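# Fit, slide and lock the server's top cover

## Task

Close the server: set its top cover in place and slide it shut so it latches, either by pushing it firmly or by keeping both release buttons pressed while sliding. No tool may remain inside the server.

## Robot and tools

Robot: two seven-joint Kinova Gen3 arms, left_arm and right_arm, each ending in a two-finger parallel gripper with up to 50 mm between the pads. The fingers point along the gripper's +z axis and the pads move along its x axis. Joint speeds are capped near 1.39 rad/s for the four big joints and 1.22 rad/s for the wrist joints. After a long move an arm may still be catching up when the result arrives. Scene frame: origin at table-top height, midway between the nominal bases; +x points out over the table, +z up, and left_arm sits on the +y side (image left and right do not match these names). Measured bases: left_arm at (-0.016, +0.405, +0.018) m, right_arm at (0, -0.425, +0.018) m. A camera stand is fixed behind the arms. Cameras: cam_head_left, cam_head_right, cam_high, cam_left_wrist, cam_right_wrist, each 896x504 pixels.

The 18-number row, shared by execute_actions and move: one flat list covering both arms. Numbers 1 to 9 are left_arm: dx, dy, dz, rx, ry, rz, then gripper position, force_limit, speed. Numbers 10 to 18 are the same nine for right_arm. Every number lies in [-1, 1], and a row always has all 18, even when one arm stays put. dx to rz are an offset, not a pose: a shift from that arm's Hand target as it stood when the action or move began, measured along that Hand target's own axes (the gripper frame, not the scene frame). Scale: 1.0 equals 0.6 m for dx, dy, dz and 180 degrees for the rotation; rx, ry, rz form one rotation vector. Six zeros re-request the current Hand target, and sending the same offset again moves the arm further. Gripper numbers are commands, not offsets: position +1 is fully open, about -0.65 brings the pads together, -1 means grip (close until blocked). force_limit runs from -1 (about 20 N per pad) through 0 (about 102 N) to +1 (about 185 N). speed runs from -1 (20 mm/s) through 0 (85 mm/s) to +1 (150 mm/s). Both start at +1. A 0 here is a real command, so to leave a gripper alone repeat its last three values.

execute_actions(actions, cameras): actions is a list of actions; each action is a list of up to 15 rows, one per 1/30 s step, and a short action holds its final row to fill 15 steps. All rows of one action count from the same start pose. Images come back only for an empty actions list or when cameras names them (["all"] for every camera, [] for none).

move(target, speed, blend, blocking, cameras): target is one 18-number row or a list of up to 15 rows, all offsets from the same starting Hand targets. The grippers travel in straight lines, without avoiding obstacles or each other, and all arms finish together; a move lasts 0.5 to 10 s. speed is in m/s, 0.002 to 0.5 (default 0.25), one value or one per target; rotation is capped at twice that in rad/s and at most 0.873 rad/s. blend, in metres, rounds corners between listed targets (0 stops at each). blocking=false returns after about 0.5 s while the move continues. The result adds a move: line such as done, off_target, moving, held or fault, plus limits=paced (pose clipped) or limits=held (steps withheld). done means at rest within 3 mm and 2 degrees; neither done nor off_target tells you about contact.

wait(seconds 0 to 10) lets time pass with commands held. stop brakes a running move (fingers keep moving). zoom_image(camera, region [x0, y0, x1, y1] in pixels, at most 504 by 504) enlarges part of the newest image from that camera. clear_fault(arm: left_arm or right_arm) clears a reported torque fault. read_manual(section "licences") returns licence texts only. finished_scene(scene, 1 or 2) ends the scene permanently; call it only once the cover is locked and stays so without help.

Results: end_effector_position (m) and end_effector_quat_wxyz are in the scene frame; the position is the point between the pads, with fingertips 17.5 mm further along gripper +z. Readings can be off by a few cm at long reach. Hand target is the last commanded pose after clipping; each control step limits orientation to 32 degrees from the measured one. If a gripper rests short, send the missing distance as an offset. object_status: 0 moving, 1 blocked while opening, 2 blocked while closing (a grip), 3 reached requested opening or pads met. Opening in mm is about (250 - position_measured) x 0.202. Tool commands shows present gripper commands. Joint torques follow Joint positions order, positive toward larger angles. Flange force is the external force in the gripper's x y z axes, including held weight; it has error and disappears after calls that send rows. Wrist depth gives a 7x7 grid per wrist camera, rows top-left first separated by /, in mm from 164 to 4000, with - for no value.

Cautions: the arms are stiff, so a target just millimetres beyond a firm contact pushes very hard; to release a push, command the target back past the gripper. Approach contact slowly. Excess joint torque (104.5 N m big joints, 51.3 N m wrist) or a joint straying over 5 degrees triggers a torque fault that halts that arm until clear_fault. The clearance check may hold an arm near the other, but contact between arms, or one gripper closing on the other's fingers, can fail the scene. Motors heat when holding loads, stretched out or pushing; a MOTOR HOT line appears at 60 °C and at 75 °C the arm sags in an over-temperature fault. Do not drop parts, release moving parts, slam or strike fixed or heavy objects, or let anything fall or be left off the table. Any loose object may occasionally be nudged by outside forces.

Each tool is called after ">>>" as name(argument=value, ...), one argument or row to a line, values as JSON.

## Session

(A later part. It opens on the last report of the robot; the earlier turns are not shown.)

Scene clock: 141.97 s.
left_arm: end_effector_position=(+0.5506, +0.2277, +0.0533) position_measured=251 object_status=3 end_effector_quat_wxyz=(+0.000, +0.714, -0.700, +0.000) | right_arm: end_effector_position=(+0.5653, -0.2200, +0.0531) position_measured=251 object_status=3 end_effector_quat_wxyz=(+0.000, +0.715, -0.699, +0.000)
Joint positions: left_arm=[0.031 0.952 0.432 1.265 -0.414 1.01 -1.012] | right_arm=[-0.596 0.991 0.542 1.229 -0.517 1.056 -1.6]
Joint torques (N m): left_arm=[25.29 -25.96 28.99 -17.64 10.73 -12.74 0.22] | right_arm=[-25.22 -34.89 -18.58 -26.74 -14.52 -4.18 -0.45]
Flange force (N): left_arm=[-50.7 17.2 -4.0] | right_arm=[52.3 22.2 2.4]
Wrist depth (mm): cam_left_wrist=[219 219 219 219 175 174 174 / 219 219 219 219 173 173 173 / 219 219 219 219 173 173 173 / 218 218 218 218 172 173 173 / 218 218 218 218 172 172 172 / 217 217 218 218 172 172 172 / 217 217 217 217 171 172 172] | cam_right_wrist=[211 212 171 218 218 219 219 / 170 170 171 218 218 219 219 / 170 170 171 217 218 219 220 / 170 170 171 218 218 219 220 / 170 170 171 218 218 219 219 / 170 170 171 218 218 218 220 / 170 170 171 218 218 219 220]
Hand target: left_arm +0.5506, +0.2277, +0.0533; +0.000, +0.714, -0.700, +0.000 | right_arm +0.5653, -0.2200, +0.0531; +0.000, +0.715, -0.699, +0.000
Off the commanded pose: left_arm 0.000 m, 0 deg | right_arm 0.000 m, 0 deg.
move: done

>>> wait(
  seconds=0,
  cameras=["cam_left_wrist", "cam_right_wrist"],
)

>>> zoom_image(
  camera="cam_left_wrist",
  region=[720, 0, 896, 99],
)

>>> zoom_image(
  camera="cam_right_wrist",
  region=[0, 0, 176, 99],
)

>>> zoom_image(
  camera="cam_left_wrist",
  region=[440, 0, 640, 112],
)

Scene clock: 142.10 s.
left_arm: end_effector_position=(+0.5506, +0.2277, +0.0533) position_measured=251 object_status=3 end_effector_quat_wxyz=(+0.000, +0.714, -0.700, +0.000) | right_arm: end_effector_position=(+0.5653, -0.2200, +0.0531) position_measured=251 object_status=3 end_effector_quat_wxyz=(+0.000, +0.715, -0.699, +0.000)
Joint positions: left_arm=[0.031 0.952 0.432 1.265 -0.414 1.01 -1.012] | right_arm=[-0.596 0.991 0.542 1.229 -0.517 1.056 -1.6]
Joint torques (N m): left_arm=[25.35 -26.02 29.11 -17.47 10.76 -12.76 0.22] | right_arm=[-25.28 -35.06 -18.57 -26.68 -14.54 -4.17 -0.46]
Flange force (N): left_arm=[-50.5 16.3 -4.1] | right_arm=[52.2 21.6 2.6]
Wrist depth (mm): cam_left_wrist=[219 219 219 220 175 174 174 / 219 219 219 219 173 173 173 / 218 219 218 219 173 173 173 / 218 219 218 219 172 173 173 / 217 218 218 218 172 172 172 / 218 217 217 218 172 172 172 / 217 217 218 217 171 172 172] | cam_right_wrist=[211 212 171 218 218 219 219 / 170 170 171 218 218 219 220 / 170 170 171 218 218 219 219 / 170 170 171 218 218 219 220 / 170 170 170 218 218 219 219 / 170 170 171 218 218 219 220 / 170 170 171 218 219 219 220]
Hand target: left_arm +0.5506, +0.2277, +0.0533; +0.000, +0.714, -0.700, +0.000 | right_arm +0.5653, -0.2200, +0.0531; +0.000, +0.715, -0.699, +0.000
Tool commands: left_gripper/position=-0.66 left_gripper/force_limit=-0.8 left_gripper/speed=+0.0 right_gripper/position=-0.66 right_gripper/force_limit=-0.8 right_gripper/speed=+0.0
Off the commanded pose: left_arm 0.000 m, 0 deg | right_arm 0.000 m, 0 deg.
Images, in order (width x height): cam_left_wrist 896x504, cam_right_wrist 896x504.

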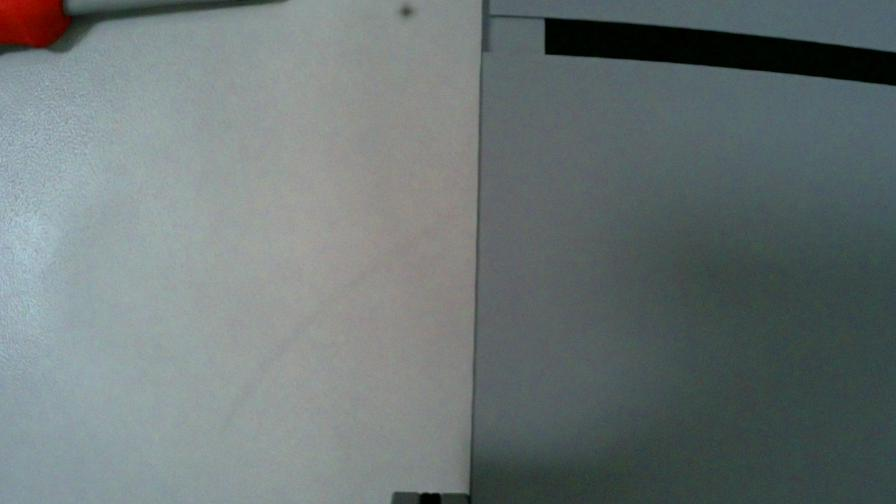

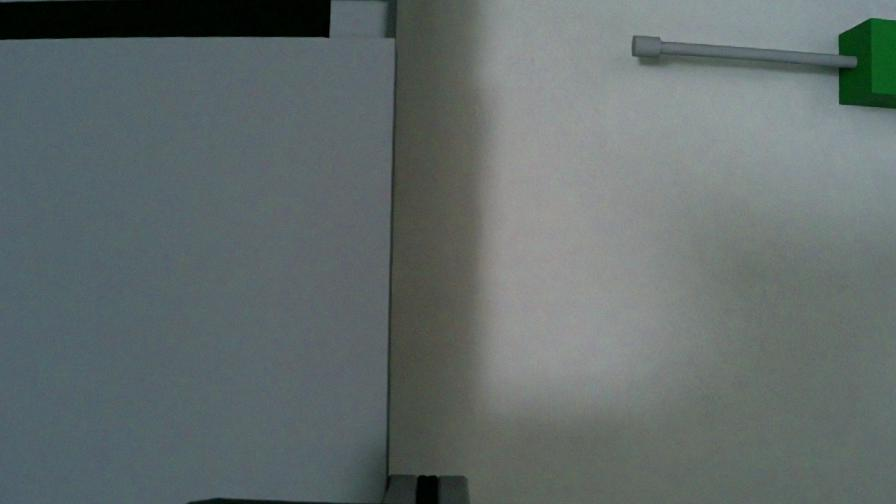

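Scaled by 2.864 from the camera's 896x504 image, which has a finer 1280x720 frame.

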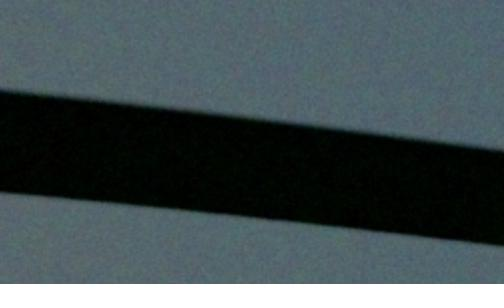

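Scaled by 2.864 from the camera's 896x504 image, which has a finer 1280x720 frame.

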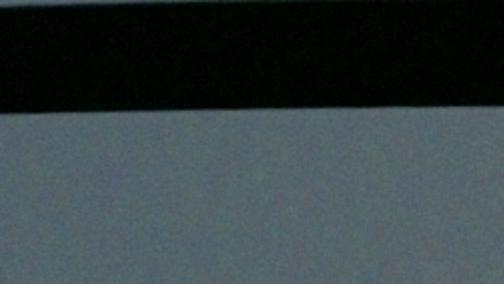

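Scaled by 2.520 from the camera's 896x504 image, which has a finer 1280x720 frame.

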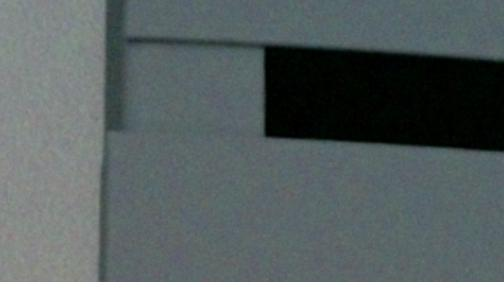

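>>> move(
  target=[
    [0.0035,0,0,0,0,0,-0.66,-0.8,0,-0.0035,0,0,0,0,0,-0.66,-0.8,0],
    [0.0035,-0.005,0,0,0,0,-0.66,-0.8,0,-0.0035,-0.005,0,0,0,0,-0.66,-0.8,0],
  ],
  speed=0.015,
)

Scene clock: 144.63 s.
left_arm: end_effector_position=(+0.5537, +0.2257, +0.0533) position_measured=251 object_status=3 end_effector_quat_wxyz=(+0.000, +0.714, -0.700, +0.000) | right_arm: end_effector_position=(+0.5682, -0.2178, +0.0531) position_measured=251 object_status=3 end_effector_quat_wxyz=(+0.000, +0.715, -0.699, +0.001)
Joint positions: left_arm=[0.035 0.959 0.432 1.248 -0.414 1.02 -1.013] | right_arm=[-0.594 0.998 0.542 1.212 -0.517 1.065 -1.606]
Joint torques (N m): left_arm=[35.22 -24.08 38.6 -17.3 15.56 -15.55 0.5] | right_arm=[-34.97 -36.42 -27.65 -29.86 -19.69 -3.84 -0.63]
Flange force (N): left_arm=[-67.7 14.9 -7.5] | right_arm=[68.9 20.8 0.9]
Wrist depth (mm): cam_left_wrist=[220 220 220 220 175 174 174 / 219 219 219 219 173 173 173 / 218 219 219 219 173 173 173 / 218 218 218 219 172 172 173 / 218 218 218 219 172 172 172 / 218 218 218 218 172 172 172 / 217 217 218 217 172 171 172] | cam_right_wrist=[211 212 171 217 218 219 220 / 169 170 171 218 219 219 220 / 170 170 171 217 219 219 220 / 169 170 170 218 218 219 220 / 169 170 171 217 219 219 220 / 170 170 171 217 218 219 220 / 170 170 171 218 218 219 220]
Hand target: left_arm +0.5537, +0.2256, +0.0533; +0.000, +0.714, -0.700, +0.000 | right_arm +0.5682, -0.2178, +0.0531; +0.000, +0.715, -0.699, +0.000
Off the commanded pose: left_arm 0.000 m, 0 deg | right_arm 0.000 m, 0 deg.
move: done

>>> wait(
  seconds=0,
  cameras=["cam_left_wrist", "cam_right_wrist"],
)

>>> zoom_image(
  camera="cam_left_wrist",
  region=[720, 0, 896, 99],
)

>>> zoom_image(
  camera="cam_right_wrist",
  region=[0, 0, 176, 99],
)

Scene clock: 144.80 s.
left_arm: end_effector_position=(+0.5537, +0.2257, +0.0533) position_measured=251 object_status=3 end_effector_quat_wxyz=(+0.000, +0.714, -0.700, +0.000) | right_arm: end_effector_position=(+0.5682, -0.2178, +0.0531) position_measured=251 object_status=3 end_effector_quat_wxyz=(+0.000, +0.715, -0.699, +0.001)
Joint positions: left_arm=[0.035 0.959 0.432 1.248 -0.414 1.02 -1.013] | right_arm=[-0.594 0.998 0.542 1.212 -0.517 1.065 -1.606]
Joint torques (N m): left_arm=[35.65 -24.04 38.94 -17.48 15.73 -15.68 0.52] | right_arm=[-34.88 -36.32 -27.51 -29.83 -19.63 -3.92 -0.61]
Flange force (N): left_arm=[-68.7 15.5 -7.5] | right_arm=[68.7 20.8 0.7]
Wrist depth (mm): cam_left_wrist=[220 220 220 219 174 174 174 / 219 219 219 219 173 173 173 / 219 219 219 219 173 173 173 / 218 218 218 219 173 172 173 / 218 218 218 218 172 172 172 / 218 218 218 218 172 172 172 / 217 217 217 217 171 172 172] | cam_right_wrist=[211 212 171 218 218 219 219 / 170 170 170 218 219 219 220 / 170 170 171 218 218 219 220 / 170 170 171 217 219 219 220 / 170 170 171 218 218 219 220 / 170 170 171 218 218 219 220 / 170 170 170 218 218 219 220]
Hand target: left_arm +0.5537, +0.2256, +0.0533; +0.000, +0.714, -0.700, +0.000 | right_arm +0.5682, -0.2178, +0.0531; +0.000, +0.715, -0.699, +0.000
Tool commands: left_gripper/position=-0.66 left_gripper/force_limit=-0.8 left_gripper/speed=+0.0 right_gripper/position=-0.66 right_gripper/force_limit=-0.8 right_gripper/speed=+0.0
Off the commanded pose: left_arm 0.000 m, 0 deg | right_arm 0.000 m, 0 deg.
Images, in order (width x height): cam_left_wrist 896x504, cam_right_wrist 896x504.

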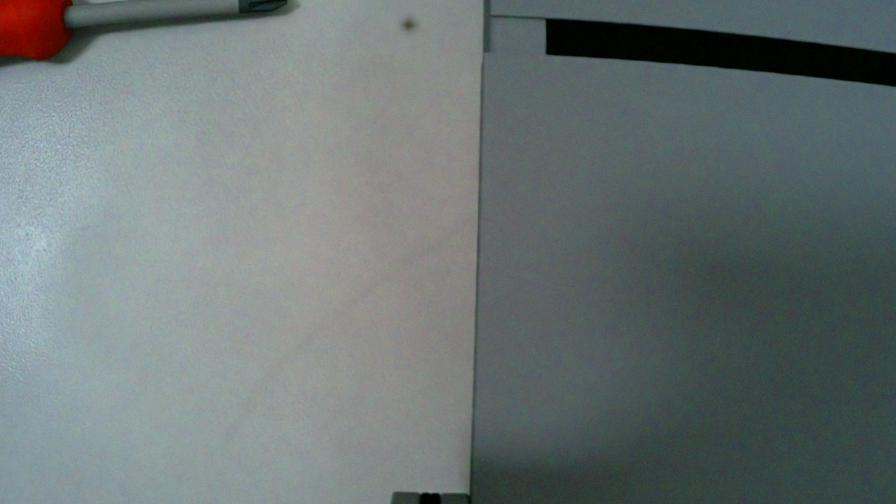

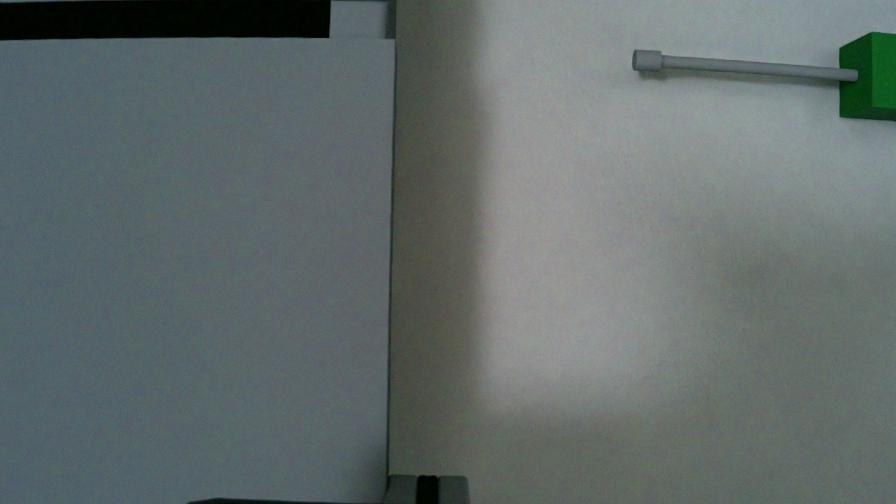

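Scaled by 2.864 from the camera's 896x504 image, which has a finer 1280x720 frame.

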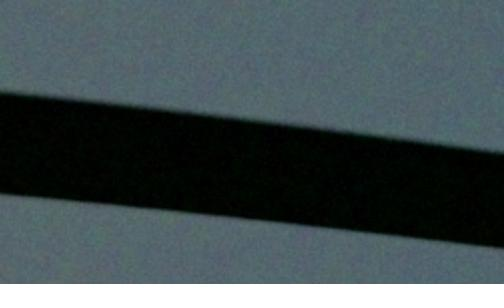

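Scaled by 2.864 from the camera's 896x504 image, which has a finer 1280x720 frame.

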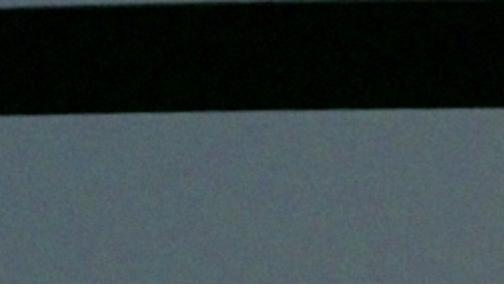

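>>> move(
  target=[
    [0,0.0025,0,0,0,0,-0.66,-0.8,0,0,0.0025,0,0,0,0,-0.66,-0.8,0],
    [-0.0133,0.0025,0,0,0,0,-0.66,-0.8,0,0.0133,0.0025,0,0,0,0,-0.66,-0.8,0],
    [-0.0133,0.0025,-0.0375,0,0,0,-0.66,-0.8,0,0.0133,0.0025,-0.0375,0,0,0,-0.66,-0.8,0],
    [0.0617,0.112,-0.04,0,0,0,-0.66,-0.8,0,-0.0617,0.112,-0.04,0,0,0,-0.66,-0.8,0],
  ],
  speed=[0.02,0.04,0.1,0.12],
  blend=[0.0005,0.002,0.008,0],
  cameras=["cam_left_wrist", "cam_right_wrist"],
)

Scene clock: 149.47 s.
left_arm: end_effector_position=(+0.4872, +0.1874, +0.0773) position_measured=251 object_status=3 end_effector_quat_wxyz=(+0.000, +0.714, -0.700, +0.000) | right_arm: end_effector_position=(+0.5002, -0.1824, +0.0770) position_measured=251 object_status=3 end_effector_quat_wxyz=(+0.000, +0.715, -0.699, +0.000)
Joint positions: left_arm=[0.101 0.83 0.44 1.45 -0.396 0.95 -0.887] | right_arm=[-0.748 0.872 0.56 1.418 -0.504 0.997 -1.669]
Joint torques (N m): left_arm=[0.51 -21.76 2.8 -7.33 0.02 -0.28 -0.26] | right_arm=[0.28 -23.51 3.91 -9.01 0.37 0.26 -0.22]
Motor temperatures (°C): left_arm=[39 42 38 43 41 46 42] | right_arm=[39 43 38 36 52 42 42]
Flange force (N): left_arm=[-0.8 1.0 -2.2] | right_arm=[2.7 6.4 4.4]
Wrist depth (mm): cam_left_wrist=[244 244 198 199 199 200 200 / 244 244 198 199 199 199 200 / 243 243 198 198 198 199 199 / 242 243 198 198 198 199 199 / 242 243 197 197 198 198 199 / 241 242 196 197 197 198 198 / 240 241 196 197 197 197 198] | cam_right_wrist=[195 195 196 196 197 243 244 / 195 195 196 196 197 244 244 / 195 195 196 196 196 243 244 / 195 195 196 196 197 243 244 / 195 195 195 196 196 243 244 / 195 195 196 196 196 244 244 / 194 195 195 196 197 243 244]
Hand target: left_arm +0.4872, +0.1873, +0.0773; +0.000, +0.714, -0.700, +0.000 | right_arm +0.5002, -0.1823, +0.0770; +0.000, +0.715, -0.699, +0.000
Off the commanded pose: left_arm 0.000 m, 0 deg | right_arm 0.000 m, 0 deg.
move: done
Images, in order (width x height): cam_left_wrist 896x504, cam_right_wrist 896x504.

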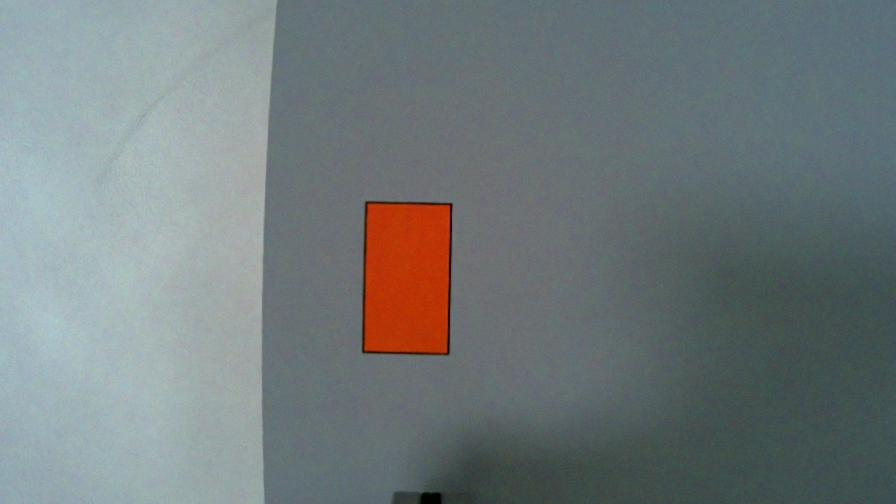

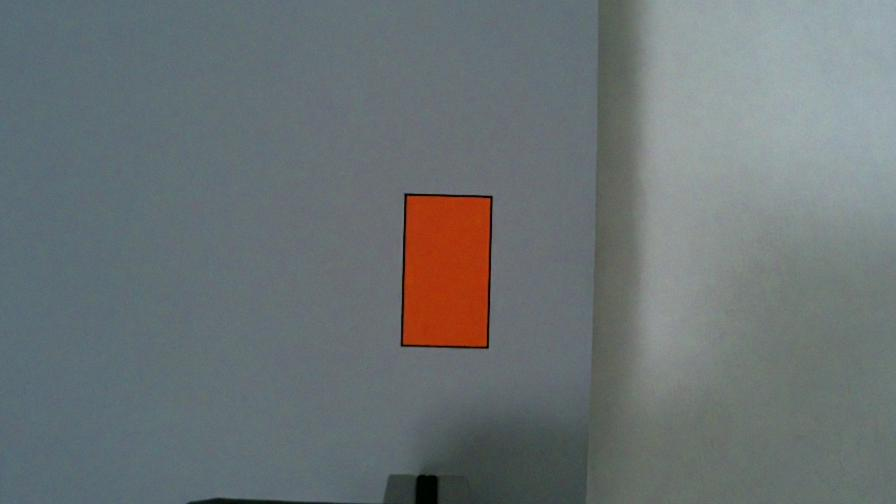

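>>> move(
  target=[
    [-0.00875,-0.0933,0,0,0,0,-0.66,-0.8,0,0.00447,-0.09,0,0,0,0,-0.66,-0.8,0],
    [-0.00875,-0.0933,0.0133,0,0,0,-0.66,-0.8,0,0.00447,-0.09,0.0108,0,0,0,-0.66,-0.8,0],
  ],
  speed=[0.08,0.03],
  blend=[0.003,0],
  cameras=["cam_left_wrist", "cam_right_wrist", "cam_high"],
)

>>> zoom_image(
  camera="cam_left_wrist",
  region=[340, 420, 520, 504],
)

>>> zoom_image(
  camera="cam_right_wrist",
  region=[340, 420, 520, 504],
)

>>> zoom_image(
  camera="cam_high",
  region=[370, 200, 590, 390],
)

Scene clock: 151.80 s.
left_arm: end_effector_position=(+0.5431, +0.1937, +0.0693) position_measured=251 object_status=3 end_effector_quat_wxyz=(+0.000, +0.714, -0.700, +0.000) | right_arm: end_effector_position=(+0.5542, -0.1837, +0.0706) position_measured=251 object_status=3 end_effector_quat_wxyz=(+0.000, +0.715, -0.699, +0.000)
Joint positions: left_arm=[0.09 0.939 0.438 1.235 -0.405 1.052 -0.964] | right_arm=[-0.659 0.975 0.554 1.201 -0.509 1.099 -1.673]
Joint torques (N m): left_arm=[0.5 -23.89 2.93 -7.81 0.03 -0.34 -0.28] | right_arm=[0.32 -25.78 4.03 -9.48 0.34 0.21 -0.22]
Flange force (N): left_arm=[-0.8 1.3 -2.2] | right_arm=[2.9 7.7 4.3]
Wrist depth (mm): cam_left_wrist=[236 237 192 233 233 192 234 / 235 235 190 190 191 192 192 / 235 235 190 190 191 191 191 / 235 235 189 189 190 190 191 / 234 234 189 189 190 190 190 / 234 234 188 189 189 189 190 / 233 234 188 188 189 189 189] | cam_right_wrist=[188 189 189 190 190 237 237 / 188 189 189 190 190 237 238 / 188 189 189 190 190 237 237 / 188 189 189 189 190 237 237 / 188 189 189 189 190 237 237 / 188 189 189 189 190 237 237 / 188 189 189 189 190 236 237]
Hand target: left_arm +0.5431, +0.1937, +0.0693; +0.000, +0.714, -0.700, +0.000 | right_arm +0.5542, -0.1837, +0.0706; +0.000, +0.715, -0.699, +0.000
Off the commanded pose: left_arm 0.000 m, 0 deg | right_arm 0.000 m, 0 deg.
move: done
Images, in order (width x height): cam_high 896x504, cam_left_wrist 896x504, cam_right_wrist 896x504.

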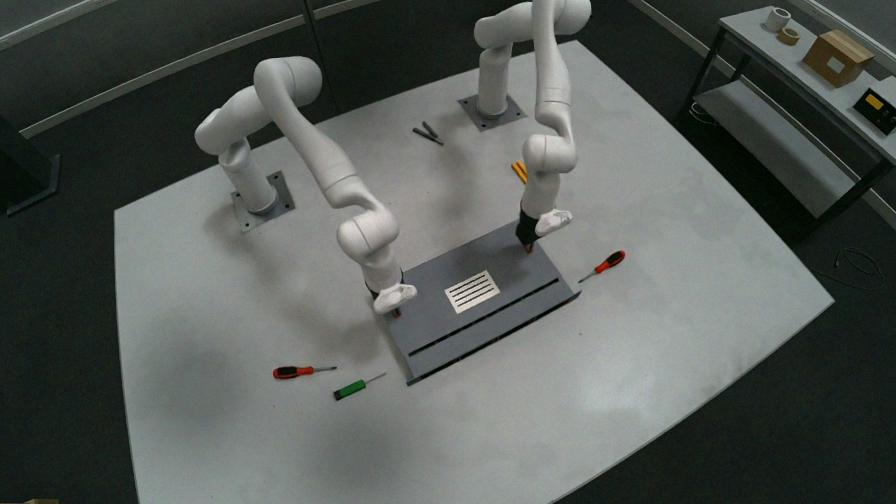

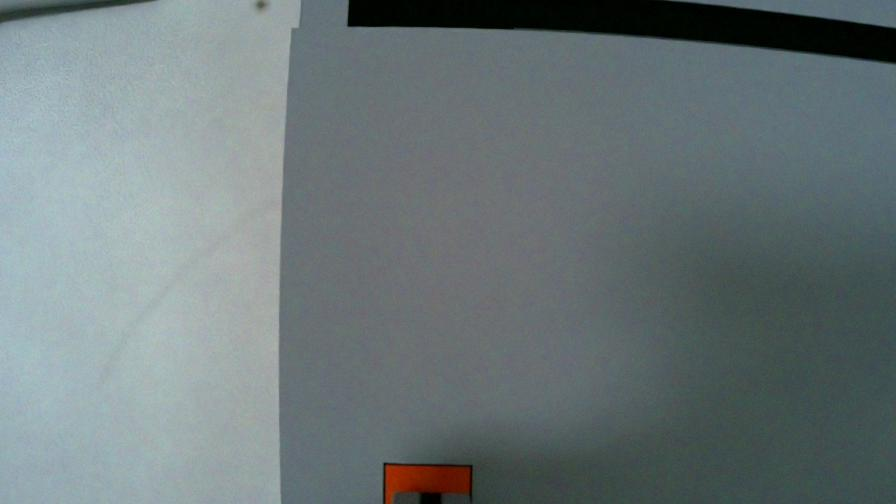

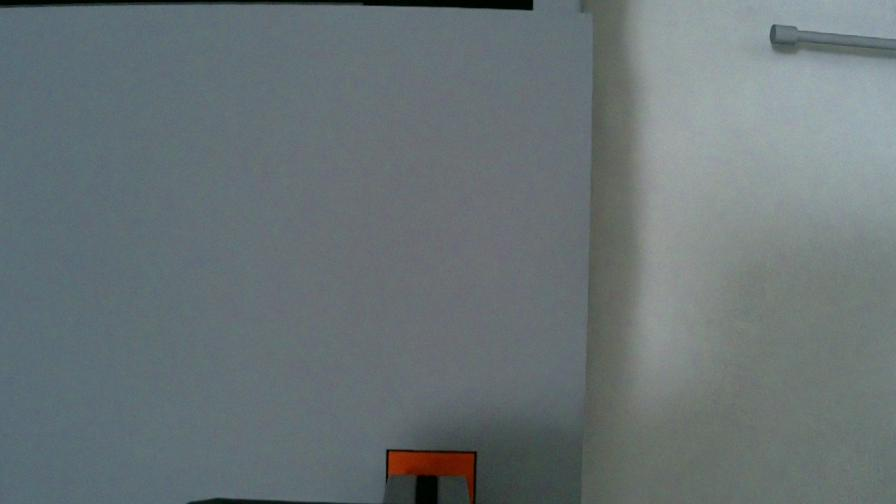

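Scaled by 2.800 from the camera's 896x504 image, which has a finer 1280x720 frame.

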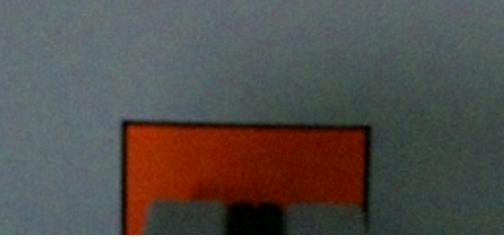

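Scaled by 2.800 from the camera's 896x504 image, which has a finer 1280x720 frame.

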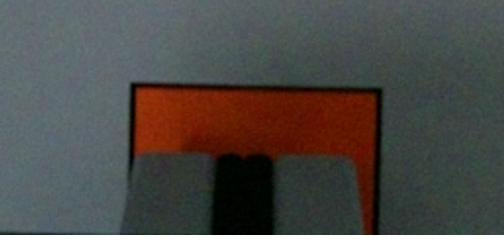

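Scaled by 2.291 from the camera's 896x504 image, which has a finer 1280x720 frame.

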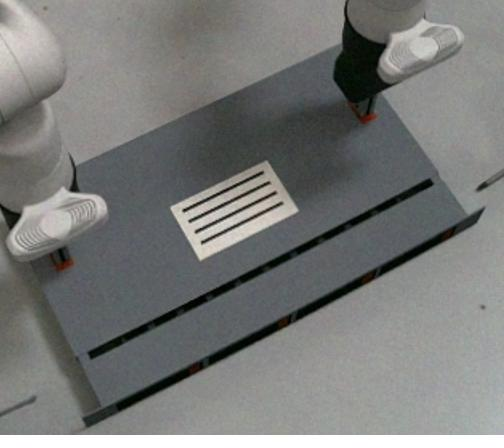

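>>> move(
  target=[
    [-0.00113,-0.00417,0,0,0,0,-0.66,-0.8,0,0.00153,-0.00233,0,0,0,0,-0.66,-0.8,0],
    [-0.00113,-0.00417,0.005,0,0,0,-0.66,-0.8,0,0.00153,-0.00233,0.00667,0,0,0,-0.66,-0.8,0],
  ],
  speed=[0.03,0.02],
  cameras=["cam_left_wrist", "cam_right_wrist"],
)

>>> zoom_image(
  camera="cam_left_wrist",
  region=[340, 420, 520, 504],
)

>>> zoom_image(
  camera="cam_right_wrist",
  region=[340, 420, 520, 504],
)

Scene clock: 155.20 s.
left_arm: end_effector_position=(+0.5456, +0.1944, +0.0663) position_measured=251 object_status=3 end_effector_quat_wxyz=(+0.000, +0.714, -0.700, +0.000) | right_arm: end_effector_position=(+0.5557, -0.1846, +0.0666) position_measured=251 object_status=3 end_effector_quat_wxyz=(+0.000, +0.715, -0.699, +0.000)
Joint positions: left_arm=[0.09 0.947 0.437 1.227 -0.406 1.052 -0.968] | right_arm=[-0.655 0.983 0.552 1.2 -0.512 1.094 -1.67]
Joint torques (N m): left_arm=[0.58 -24.04 3.01 -7.72 0.02 -0.31 -0.29] | right_arm=[0.29 -25.85 3.94 -9.39 0.36 0.28 -0.21]
Flange force (N): left_arm=[-0.8 1.0 -2.1] | right_arm=[2.8 7.5 4.3]
Wrist depth (mm): cam_left_wrist=[232 233 188 230 230 205 231 / 232 233 187 187 188 188 189 / 232 233 187 187 187 188 189 / 232 232 186 187 187 187 188 / 231 232 186 186 187 187 188 / 230 231 186 186 186 187 187 / 230 230 185 186 186 186 187] | cam_right_wrist=[184 185 185 186 186 233 234 / 184 185 185 186 186 233 233 / 185 185 185 186 186 233 233 / 184 184 185 185 186 233 233 / 184 185 185 185 186 233 233 / 184 184 185 185 186 233 233 / 184 185 185 185 186 233 233]
Hand target: left_arm +0.5456, +0.1944, +0.0663; +0.000, +0.714, -0.700, +0.000 | right_arm +0.5556, -0.1846, +0.0666; +0.000, +0.715, -0.699, +0.000
Off the commanded pose: left_arm 0.000 m, 0 deg | right_arm 0.000 m, 0 deg.
move: done
Images, in order (width x height): cam_left_wrist 896x504, cam_right_wrist 896x504.

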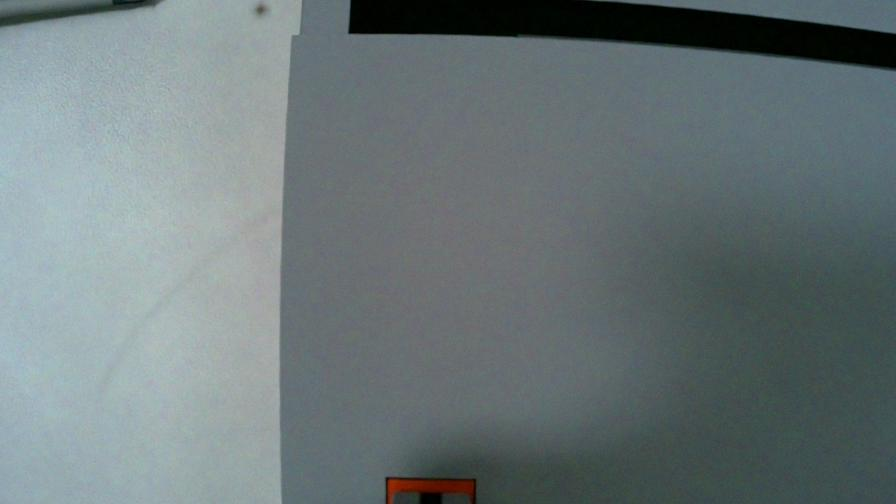

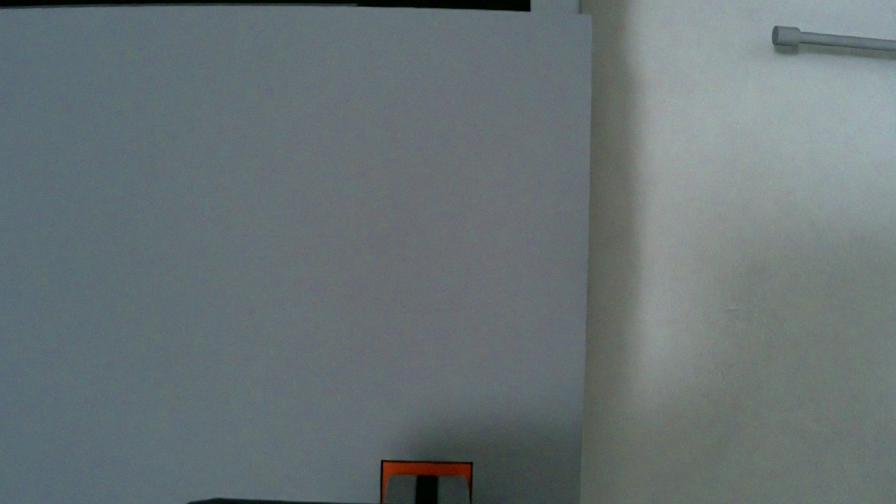

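Scaled by 2.800 from the camera's 896x504 image, which has a finer 1280x720 frame.

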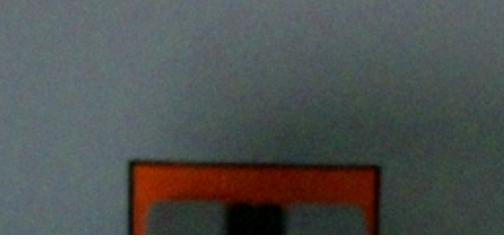

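Scaled by 2.800 from the camera's 896x504 image, which has a finer 1280x720 frame.

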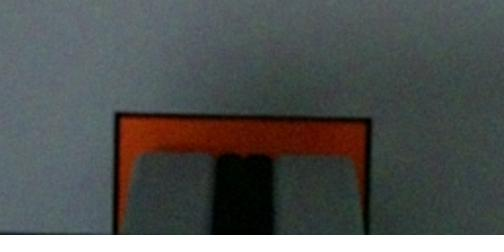

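>>> move(
  target=[0,0,0.0025,0,0,0,-0.66,-0.8,0,0,0,0.00167,0,0,0,-0.66,-0.8,0],
  speed=0.01,
)

>>> move(
  target=[0,0,0.00167,0,0,0,-0.66,-0.8,0,0,0,0.00167,0,0,0,-0.66,-0.8,0],
  speed=0.01,
)

Scene clock: 156.10 s.
left_arm: end_effector_position=(+0.5455, +0.1944, +0.0648) position_measured=251 object_status=3 end_effector_quat_wxyz=(+0.000, +0.714, -0.700, +0.000) | right_arm: end_effector_position=(+0.5556, -0.1846, +0.0656) position_measured=251 object_status=3 end_effector_quat_wxyz=(+0.000, +0.715, -0.699, +0.000)
Joint positions: left_arm=[0.09 0.949 0.436 1.228 -0.407 1.049 -0.967] | right_arm=[-0.655 0.984 0.551 1.201 -0.512 1.092 -1.669]
Joint torques (N m): left_arm=[0.53 -24.1 2.99 -7.74 0.05 -0.3 -0.28] | right_arm=[0.28 -25.83 3.97 -9.4 0.38 0.27 -0.2]
Flange force (N): left_arm=[-0.7 1.0 -2.0] | right_arm=[2.9 7.6 4.3]
Wrist depth (mm): cam_left_wrist=[232 232 186 228 229 203 230 / 231 231 185 186 186 187 187 / 230 231 185 186 186 186 187 / 230 231 185 185 185 186 186 / 229 230 184 185 185 185 186 / 229 230 184 184 185 185 186 / 228 229 184 184 184 185 185] | cam_right_wrist=[183 184 184 185 185 232 233 / 183 184 184 185 185 232 233 / 183 184 184 184 185 232 232 / 183 184 184 184 185 232 233 / 183 184 184 185 185 232 232 / 183 184 184 184 185 232 233 / 183 184 184 184 185 232 232]
Hand target: left_arm +0.5455, +0.1944, +0.0648; +0.000, +0.714, -0.700, +0.000 | right_arm +0.5556, -0.1846, +0.0656; +0.000, +0.715, -0.699, +0.000
Off the commanded pose: left_arm 0.000 m, 0 deg | right_arm 0.000 m, 0 deg.
move: done

Scene clock: 156.80 s.
left_arm: end_effector_position=(+0.5456, +0.1944, +0.0638) position_measured=251 object_status=3 end_effector_quat_wxyz=(+0.000, +0.714, -0.700, +0.000) | right_arm: end_effector_position=(+0.5557, -0.1846, +0.0646) position_measured=251 object_status=3 end_effector_quat_wxyz=(+0.000, +0.715, -0.699, +0.000)
Joint positions: left_arm=[0.09 0.95 0.436 1.229 -0.408 1.047 -0.967] | right_arm=[-0.655 0.985 0.55 1.201 -0.513 1.09 -1.669]
Joint torques (N m): left_arm=[0.59 -21.81 2.63 -7.5 -0.08 -0.92 -0.27] | right_arm=[0.35 -25.26 3.88 -9.35 0.35 0.14 -0.22]
Flange force (N): left_arm=[-1.6 2.9 -6.7] | right_arm=[3.1 8.4 3.2]
Wrist depth (mm): cam_left_wrist=[231 231 185 228 228 187 230 / 230 230 185 185 185 186 186 / 230 230 184 185 185 185 186 / 229 230 184 185 185 185 186 / 229 229 184 184 184 184 185 / 228 228 184 184 184 184 185 / 227 228 183 183 184 184 184] | cam_right_wrist=[182 183 183 184 184 231 232 / 183 183 183 183 184 231 232 / 182 183 183 184 184 231 231 / 182 183 183 183 184 231 231 / 182 183 183 183 184 231 231 / 182 183 183 184 184 231 232 / 182 183 183 183 184 231 231]
Hand target: left_arm +0.5455, +0.1944, +0.0638; +0.000, +0.714, -0.700, +0.000 | right_arm +0.5556, -0.1846, +0.0646; +0.000, +0.715, -0.699, +0.000
Off the commanded pose: left_arm 0.000 m, 0 deg | right_arm 0.000 m, 0 deg.
move: done

>>> move(
  target=[0,0,0.00167,0,0,0,-0.66,-0.8,0,0,0,0.0025,0,0,0,-0.66,-0.8,0],
  speed=0.01,
)

>>> move(
  target=[0,0,0.00167,0,0,0,-0.66,-0.8,0,0,0,0.00167,0,0,0,-0.66,-0.8,0],
  speed=0.01,
)

Scene clock: 157.60 s.
left_arm: end_effector_position=(+0.5456, +0.1944, +0.0628) position_measured=251 object_status=3 end_effector_quat_wxyz=(+0.000, +0.714, -0.700, +0.000) | right_arm: end_effector_position=(+0.5556, -0.1847, +0.0631) position_measured=251 object_status=3 end_effector_quat_wxyz=(+0.000, +0.715, -0.699, +0.000)
Joint positions: left_arm=[0.09 0.951 0.435 1.23 -0.408 1.045 -0.966] | right_arm=[-0.655 0.987 0.55 1.203 -0.514 1.087 -1.668]
Joint torques (N m): left_arm=[0.57 -21.32 2.46 -7.58 -0.14 -1.2 -0.28] | right_arm=[0.34 -22.5 3.3 -8.69 0.24 -0.3 -0.2]
Flange force (N): left_arm=[-1.8 3.6 -7.9] | right_arm=[3.6 9.6 -2.1]
Wrist depth (mm): cam_left_wrist=[230 230 184 227 227 185 228 / 229 230 184 184 184 185 185 / 228 229 183 184 184 184 185 / 228 229 183 184 184 184 185 / 228 228 183 183 184 184 184 / 227 228 182 183 183 184 184 / 227 227 182 183 183 183 183] | cam_right_wrist=[181 182 182 183 183 230 230 / 181 181 182 182 183 230 230 / 181 181 182 182 183 229 230 / 181 182 182 182 183 230 230 / 181 181 182 182 183 230 230 / 181 181 182 182 183 229 230 / 181 181 182 182 182 230 230]
Hand target: left_arm +0.5456, +0.1944, +0.0628; +0.000, +0.714, -0.700, +0.000 | right_arm +0.5556, -0.1847, +0.0631; +0.000, +0.715, -0.699, +0.000
Off the commanded pose: left_arm 0.000 m, 0 deg | right_arm 0.000 m, 0 deg.
move: done

Scene clock: 158.30 s.
left_arm: end_effector_position=(+0.5455, +0.1944, +0.0618) position_measured=251 object_status=3 end_effector_quat_wxyz=(+0.000, +0.714, -0.700, +0.000) | right_arm: end_effector_position=(+0.5556, -0.1847, +0.0621) position_measured=251 object_status=3 end_effector_quat_wxyz=(+0.000, +0.715, -0.699, +0.000)
Joint positions: left_arm=[0.09 0.953 0.435 1.231 -0.409 1.043 -0.966] | right_arm=[-0.655 0.988 0.549 1.203 -0.514 1.085 -1.668]
Joint torques (N m): left_arm=[0.57 -20.71 2.39 -7.55 -0.2 -1.4 -0.3] | right_arm=[0.43 -21.82 3.18 -8.59 0.22 -0.49 -0.2]
Flange force (N): left_arm=[-2.0 4.3 -9.2] | right_arm=[3.7 10.2 -3.5]
Wrist depth (mm): cam_left_wrist=[229 229 183 226 226 185 227 / 228 229 183 183 184 184 184 / 228 228 183 183 183 184 184 / 227 228 182 182 183 183 184 / 227 228 182 182 183 183 183 / 227 227 182 181 182 182 183 / 226 226 181 181 182 182 182] | cam_right_wrist=[180 181 181 181 182 229 229 / 180 181 181 181 182 229 229 / 180 181 181 182 182 229 230 / 180 181 181 181 182 229 229 / 180 180 181 181 182 229 229 / 180 180 181 181 182 229 229 / 180 180 181 181 182 228 229]
Hand target: left_arm +0.5455, +0.1944, +0.0618; +0.000, +0.714, -0.700, +0.000 | right_arm +0.5556, -0.1847, +0.0621; +0.000, +0.715, -0.699, +0.000
Off the commanded pose: left_arm 0.000 m, 0 deg | right_arm 0.000 m, 0 deg.
move: done

>>> move(
  target=[0,0,0.00167,0,0,0,-0.66,-0.8,0,0,0,0.00133,0,0,0,-0.66,-0.8,0],
  speed=0.01,
)

>>> move(
  target=[0,0,0.00133,0,0,0,-0.66,-0.8,0,0,0,0.00133,0,0,0,-0.66,-0.8,0],
  speed=0.01,
)

Scene clock: 159.17 s.
left_arm: end_effector_position=(+0.5455, +0.1944, +0.0608) position_measured=251 object_status=3 end_effector_quat_wxyz=(+0.000, +0.714, -0.700, +0.000) | right_arm: end_effector_position=(+0.5556, -0.1846, +0.0613) position_measured=251 object_status=3 end_effector_quat_wxyz=(+0.000, +0.715, -0.699, +0.000)
Joint positions: left_arm=[0.09 0.954 0.434 1.231 -0.409 1.041 -0.966] | right_arm=[-0.654 0.989 0.549 1.204 -0.515 1.083 -1.667]
Joint torques (N m): left_arm=[0.57 -20.12 2.29 -7.52 -0.22 -1.59 -0.28] | right_arm=[0.45 -21.32 3.01 -8.59 0.2 -0.65 -0.17]
Flange force (N): left_arm=[-2.3 4.8 -10.5] | right_arm=[3.8 10.8 -4.6]
Wrist depth (mm): cam_left_wrist=[227 228 182 225 226 184 226 / 227 228 182 182 183 183 183 / 227 228 181 182 182 183 183 / 227 227 181 182 182 182 183 / 226 226 181 181 182 182 182 / 225 226 180 181 181 182 182 / 224 225 180 181 181 181 181] | cam_right_wrist=[179 180 180 181 181 228 229 / 179 180 180 181 181 228 228 / 179 180 180 180 181 228 228 / 179 180 180 181 181 227 228 / 179 180 180 181 181 228 228 / 179 180 180 181 181 228 228 / 179 180 180 180 181 228 228]
Hand target: left_arm +0.5455, +0.1944, +0.0608; +0.000, +0.714, -0.700, +0.000 | right_arm +0.5556, -0.1846, +0.0613; +0.000, +0.715, -0.699, +0.000
Off the commanded pose: left_arm 0.000 m, 0 deg | right_arm 0.000 m, 0 deg.
move: done

Scene clock: 159.87 s.
left_arm: end_effector_position=(+0.5456, +0.1944, +0.0600) position_measured=251 object_status=3 end_effector_quat_wxyz=(+0.000, +0.714, -0.700, +0.000) | right_arm: end_effector_position=(+0.5556, -0.1846, +0.0605) position_measured=251 object_status=3 end_effector_quat_wxyz=(+0.000, +0.715, -0.699, +0.000)
Joint positions: left_arm=[0.091 0.955 0.434 1.232 -0.409 1.039 -0.965] | right_arm=[-0.654 0.99 0.548 1.204 -0.515 1.082 -1.667]
Joint torques (N m): left_arm=[0.59 -19.67 2.22 -7.5 -0.28 -1.78 -0.3] | right_arm=[0.47 -20.8 3.02 -8.51 0.16 -0.78 -0.21]
Flange force (N): left_arm=[-2.4 5.2 -11.5] | right_arm=[4.0 11.2 -5.7]
Wrist depth (mm): cam_left_wrist=[227 228 182 224 225 183 226 / 227 227 181 182 182 182 182 / 226 227 181 181 182 182 182 / 226 226 181 181 181 181 182 / 225 225 180 180 181 181 182 / 224 225 180 180 181 181 181 / 224 224 179 180 180 180 181] | cam_right_wrist=[179 179 179 180 180 227 228 / 179 179 180 180 180 227 228 / 179 179 179 180 180 227 228 / 179 179 179 180 180 227 228 / 179 179 179 180 180 227 228 / 179 179 179 180 180 227 227 / 179 179 179 180 180 227 228]
Hand target: left_arm +0.5456, +0.1944, +0.0600; +0.000, +0.714, -0.700, +0.000 | right_arm +0.5556, -0.1846, +0.0605; +0.000, +0.715, -0.699, +0.000
Off the commanded pose: left_arm 0.000 m, 0 deg | right_arm 0.000 m, 0 deg.
move: done

>>> move(
  target=[0,0,0.00167,0,0,0,-0.66,-0.8,0,0,0,0.00167,0,0,0,-0.66,-0.8,0],
  speed=0.01,
)

>>> move(
  target=[0,0,0.00133,0,0,0,-0.66,-0.8,0,0,0,0.00133,0,0,0,-0.66,-0.8,0],
  speed=0.01,
)

Scene clock: 160.77 s.
left_arm: end_effector_position=(+0.5455, +0.1944, +0.0590) position_measured=251 object_status=3 end_effector_quat_wxyz=(+0.000, +0.714, -0.700, +0.000) | right_arm: end_effector_position=(+0.5556, -0.1846, +0.0595) position_measured=251 object_status=3 end_effector_quat_wxyz=(+0.000, +0.715, -0.699, +0.000)
Joint positions: left_arm=[0.091 0.957 0.434 1.233 -0.41 1.037 -0.965] | right_arm=[-0.654 0.992 0.548 1.205 -0.516 1.08 -1.667]
Joint torques (N m): left_arm=[0.59 -19.07 2.13 -7.5 -0.29 -1.96 -0.27] | right_arm=[0.49 -20.17 2.83 -8.45 0.1 -0.96 -0.2]
Flange force (N): left_arm=[-2.8 5.9 -12.8] | right_arm=[4.2 11.8 -7.0]
Wrist depth (mm): cam_left_wrist=[226 227 181 224 224 182 225 / 225 226 180 181 181 182 182 / 225 226 180 180 181 181 181 / 225 225 179 180 180 181 181 / 224 225 179 180 180 180 181 / 224 224 179 179 179 180 180 / 223 224 178 179 179 179 180] | cam_right_wrist=[178 178 178 179 179 226 227 / 178 178 178 179 179 226 227 / 178 178 178 179 179 226 227 / 178 178 178 179 179 226 227 / 177 178 178 179 179 226 227 / 177 178 178 179 179 226 226 / 177 178 178 179 179 226 226]
Hand target: left_arm +0.5455, +0.1944, +0.0590; +0.000, +0.714, -0.700, +0.000 | right_arm +0.5556, -0.1846, +0.0595; +0.000, +0.715, -0.699, +0.000
Off the commanded pose: left_arm 0.000 m, 0 deg | right_arm 0.000 m, 0 deg.
move: done

Scene clock: 161.47 s.
left_arm: end_effector_position=(+0.5456, +0.1944, +0.0582) position_measured=251 object_status=3 end_effector_quat_wxyz=(+0.000, +0.714, -0.700, +0.000) | right_arm: end_effector_position=(+0.5557, -0.1847, +0.0587) position_measured=251 object_status=3 end_effector_quat_wxyz=(+0.000, +0.715, -0.699, +0.000)
Joint positions: left_arm=[0.091 0.958 0.433 1.233 -0.41 1.035 -0.965] | right_arm=[-0.654 0.993 0.547 1.206 -0.516 1.078 -1.666]
Joint torques (N m): left_arm=[0.59 -18.39 1.92 -6.97 -0.28 -1.77 -0.28] | right_arm=[0.52 -19.67 2.78 -8.4 0.1 -1.14 -0.22]
Flange force (N): left_arm=[-2.5 5.3 -13.8] | right_arm=[4.3 12.2 -8.1]
Wrist depth (mm): cam_left_wrist=[225 226 180 222 223 182 224 / 225 225 179 180 180 181 181 / 224 225 179 180 180 180 181 / 224 225 179 179 180 180 180 / 224 223 178 179 179 179 180 / 223 223 178 178 179 179 179 / 222 223 178 178 178 179 179] | cam_right_wrist=[177 177 178 178 178 225 226 / 177 177 178 178 179 226 226 / 177 177 178 178 179 225 226 / 177 177 178 178 178 225 226 / 177 177 178 178 178 225 226 / 177 177 178 178 178 225 226 / 177 177 178 178 178 225 226]
Hand target: left_arm +0.5456, +0.1944, +0.0582; +0.000, +0.714, -0.700, +0.000 | right_arm +0.5556, -0.1847, +0.0587; +0.000, +0.715, -0.699, +0.000
Off the commanded pose: left_arm 0.000 m, 0 deg | right_arm 0.000 m, 0 deg.
move: done

>>> move(
  target=[0,-0.005,0,0,0,0,-0.66,-0.8,0,0,-0.005,0,0,0,0,-0.66,-0.8,0],
  speed=0.015,
  cameras=["cam_left_wrist", "cam_right_wrist"],
)

>>> zoom_image(
  camera="cam_left_wrist",
  region=[340, 420, 520, 504],
)

>>> zoom_image(
  camera="cam_right_wrist",
  region=[340, 420, 520, 504],
)

>>> zoom_image(
  camera="cam_left_wrist",
  region=[260, 0, 436, 99],
)

Scene clock: 162.40 s.
left_arm: end_effector_position=(+0.5485, +0.1944, +0.0582) position_measured=251 object_status=3 end_effector_quat_wxyz=(+0.000, +0.714, -0.700, +0.000) | right_arm: end_effector_position=(+0.5586, -0.1845, +0.0587) position_measured=251 object_status=3 end_effector_quat_wxyz=(+0.000, +0.715, -0.699, +0.000)
Joint positions: left_arm=[0.091 0.963 0.433 1.22 -0.41 1.043 -0.969] | right_arm=[-0.649 0.998 0.547 1.192 -0.516 1.086 -1.668]
Joint torques (N m): left_arm=[-0.05 -18.62 1.44 -8.96 -0.91 -3.17 -0.37] | right_arm=[2.13 -20.07 4.46 -10.78 0.37 -3.42 -0.14]
Flange force (N): left_arm=[-3.3 10.7 -15.4] | right_arm=[4.3 19.6 -9.7]
Wrist depth (mm): cam_left_wrist=[225 226 180 222 223 197 224 / 225 225 179 180 180 180 181 / 225 225 179 179 180 180 180 / 224 224 178 179 179 180 180 / 223 224 178 179 179 179 180 / 223 224 178 178 179 179 179 / 222 223 177 178 178 179 179] | cam_right_wrist=[177 177 178 178 178 225 226 / 177 177 177 178 178 225 226 / 177 177 177 178 178 225 226 / 177 177 177 178 178 225 226 / 177 177 177 178 178 225 225 / 177 177 177 178 178 225 226 / 177 177 177 178 178 225 226]
Hand target: left_arm +0.5486, +0.1944, +0.0582; +0.000, +0.714, -0.700, +0.000 | right_arm +0.5586, -0.1846, +0.0587; +0.000, +0.715, -0.699, +0.000
Off the commanded pose: left_arm 0.000 m, 0 deg | right_arm 0.000 m, 0 deg.
move: done
Images, in order (width x height): cam_left_wrist 896x504, cam_right_wrist 896x504.

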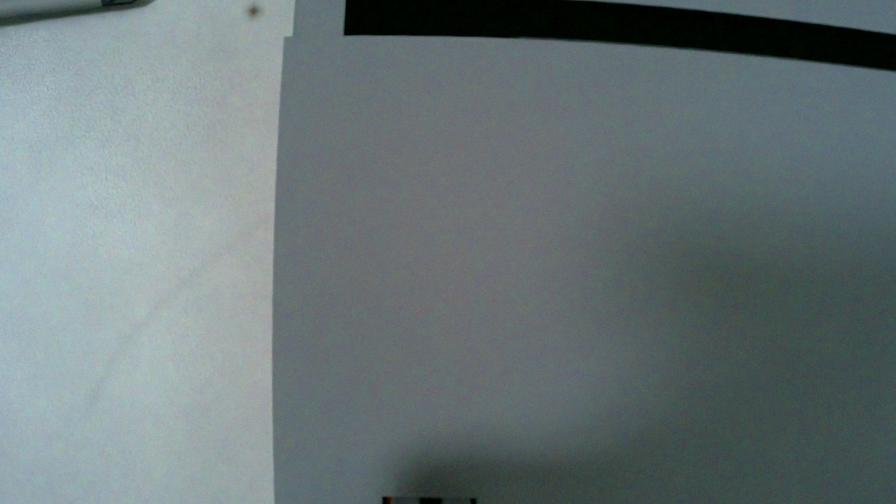

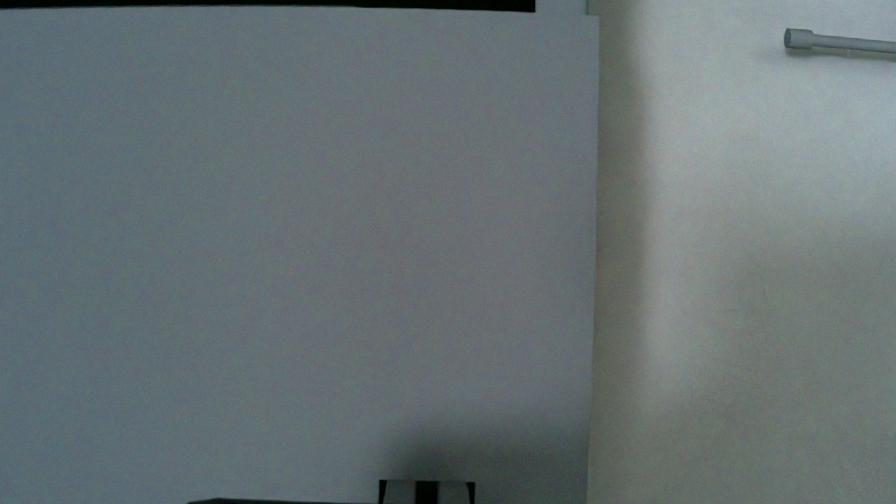

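Scaled by 2.800 from the camera's 896x504 image, which has a finer 1280x720 frame.

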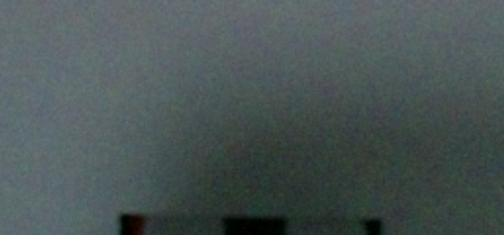

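Scaled by 2.800 from the camera's 896x504 image, which has a finer 1280x720 frame.

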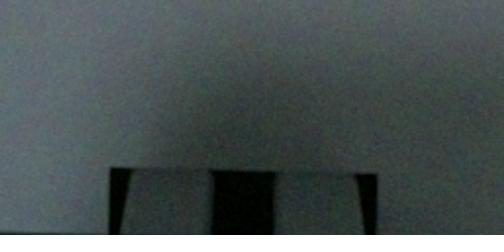

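Scaled by 2.864 from the camera's 896x504 image, which has a finer 1280x720 frame.

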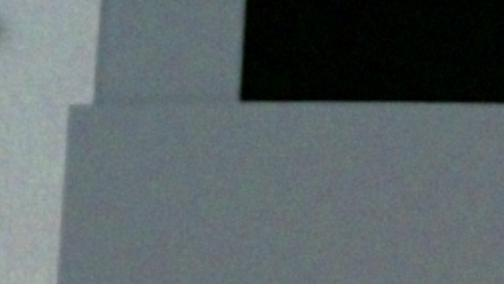

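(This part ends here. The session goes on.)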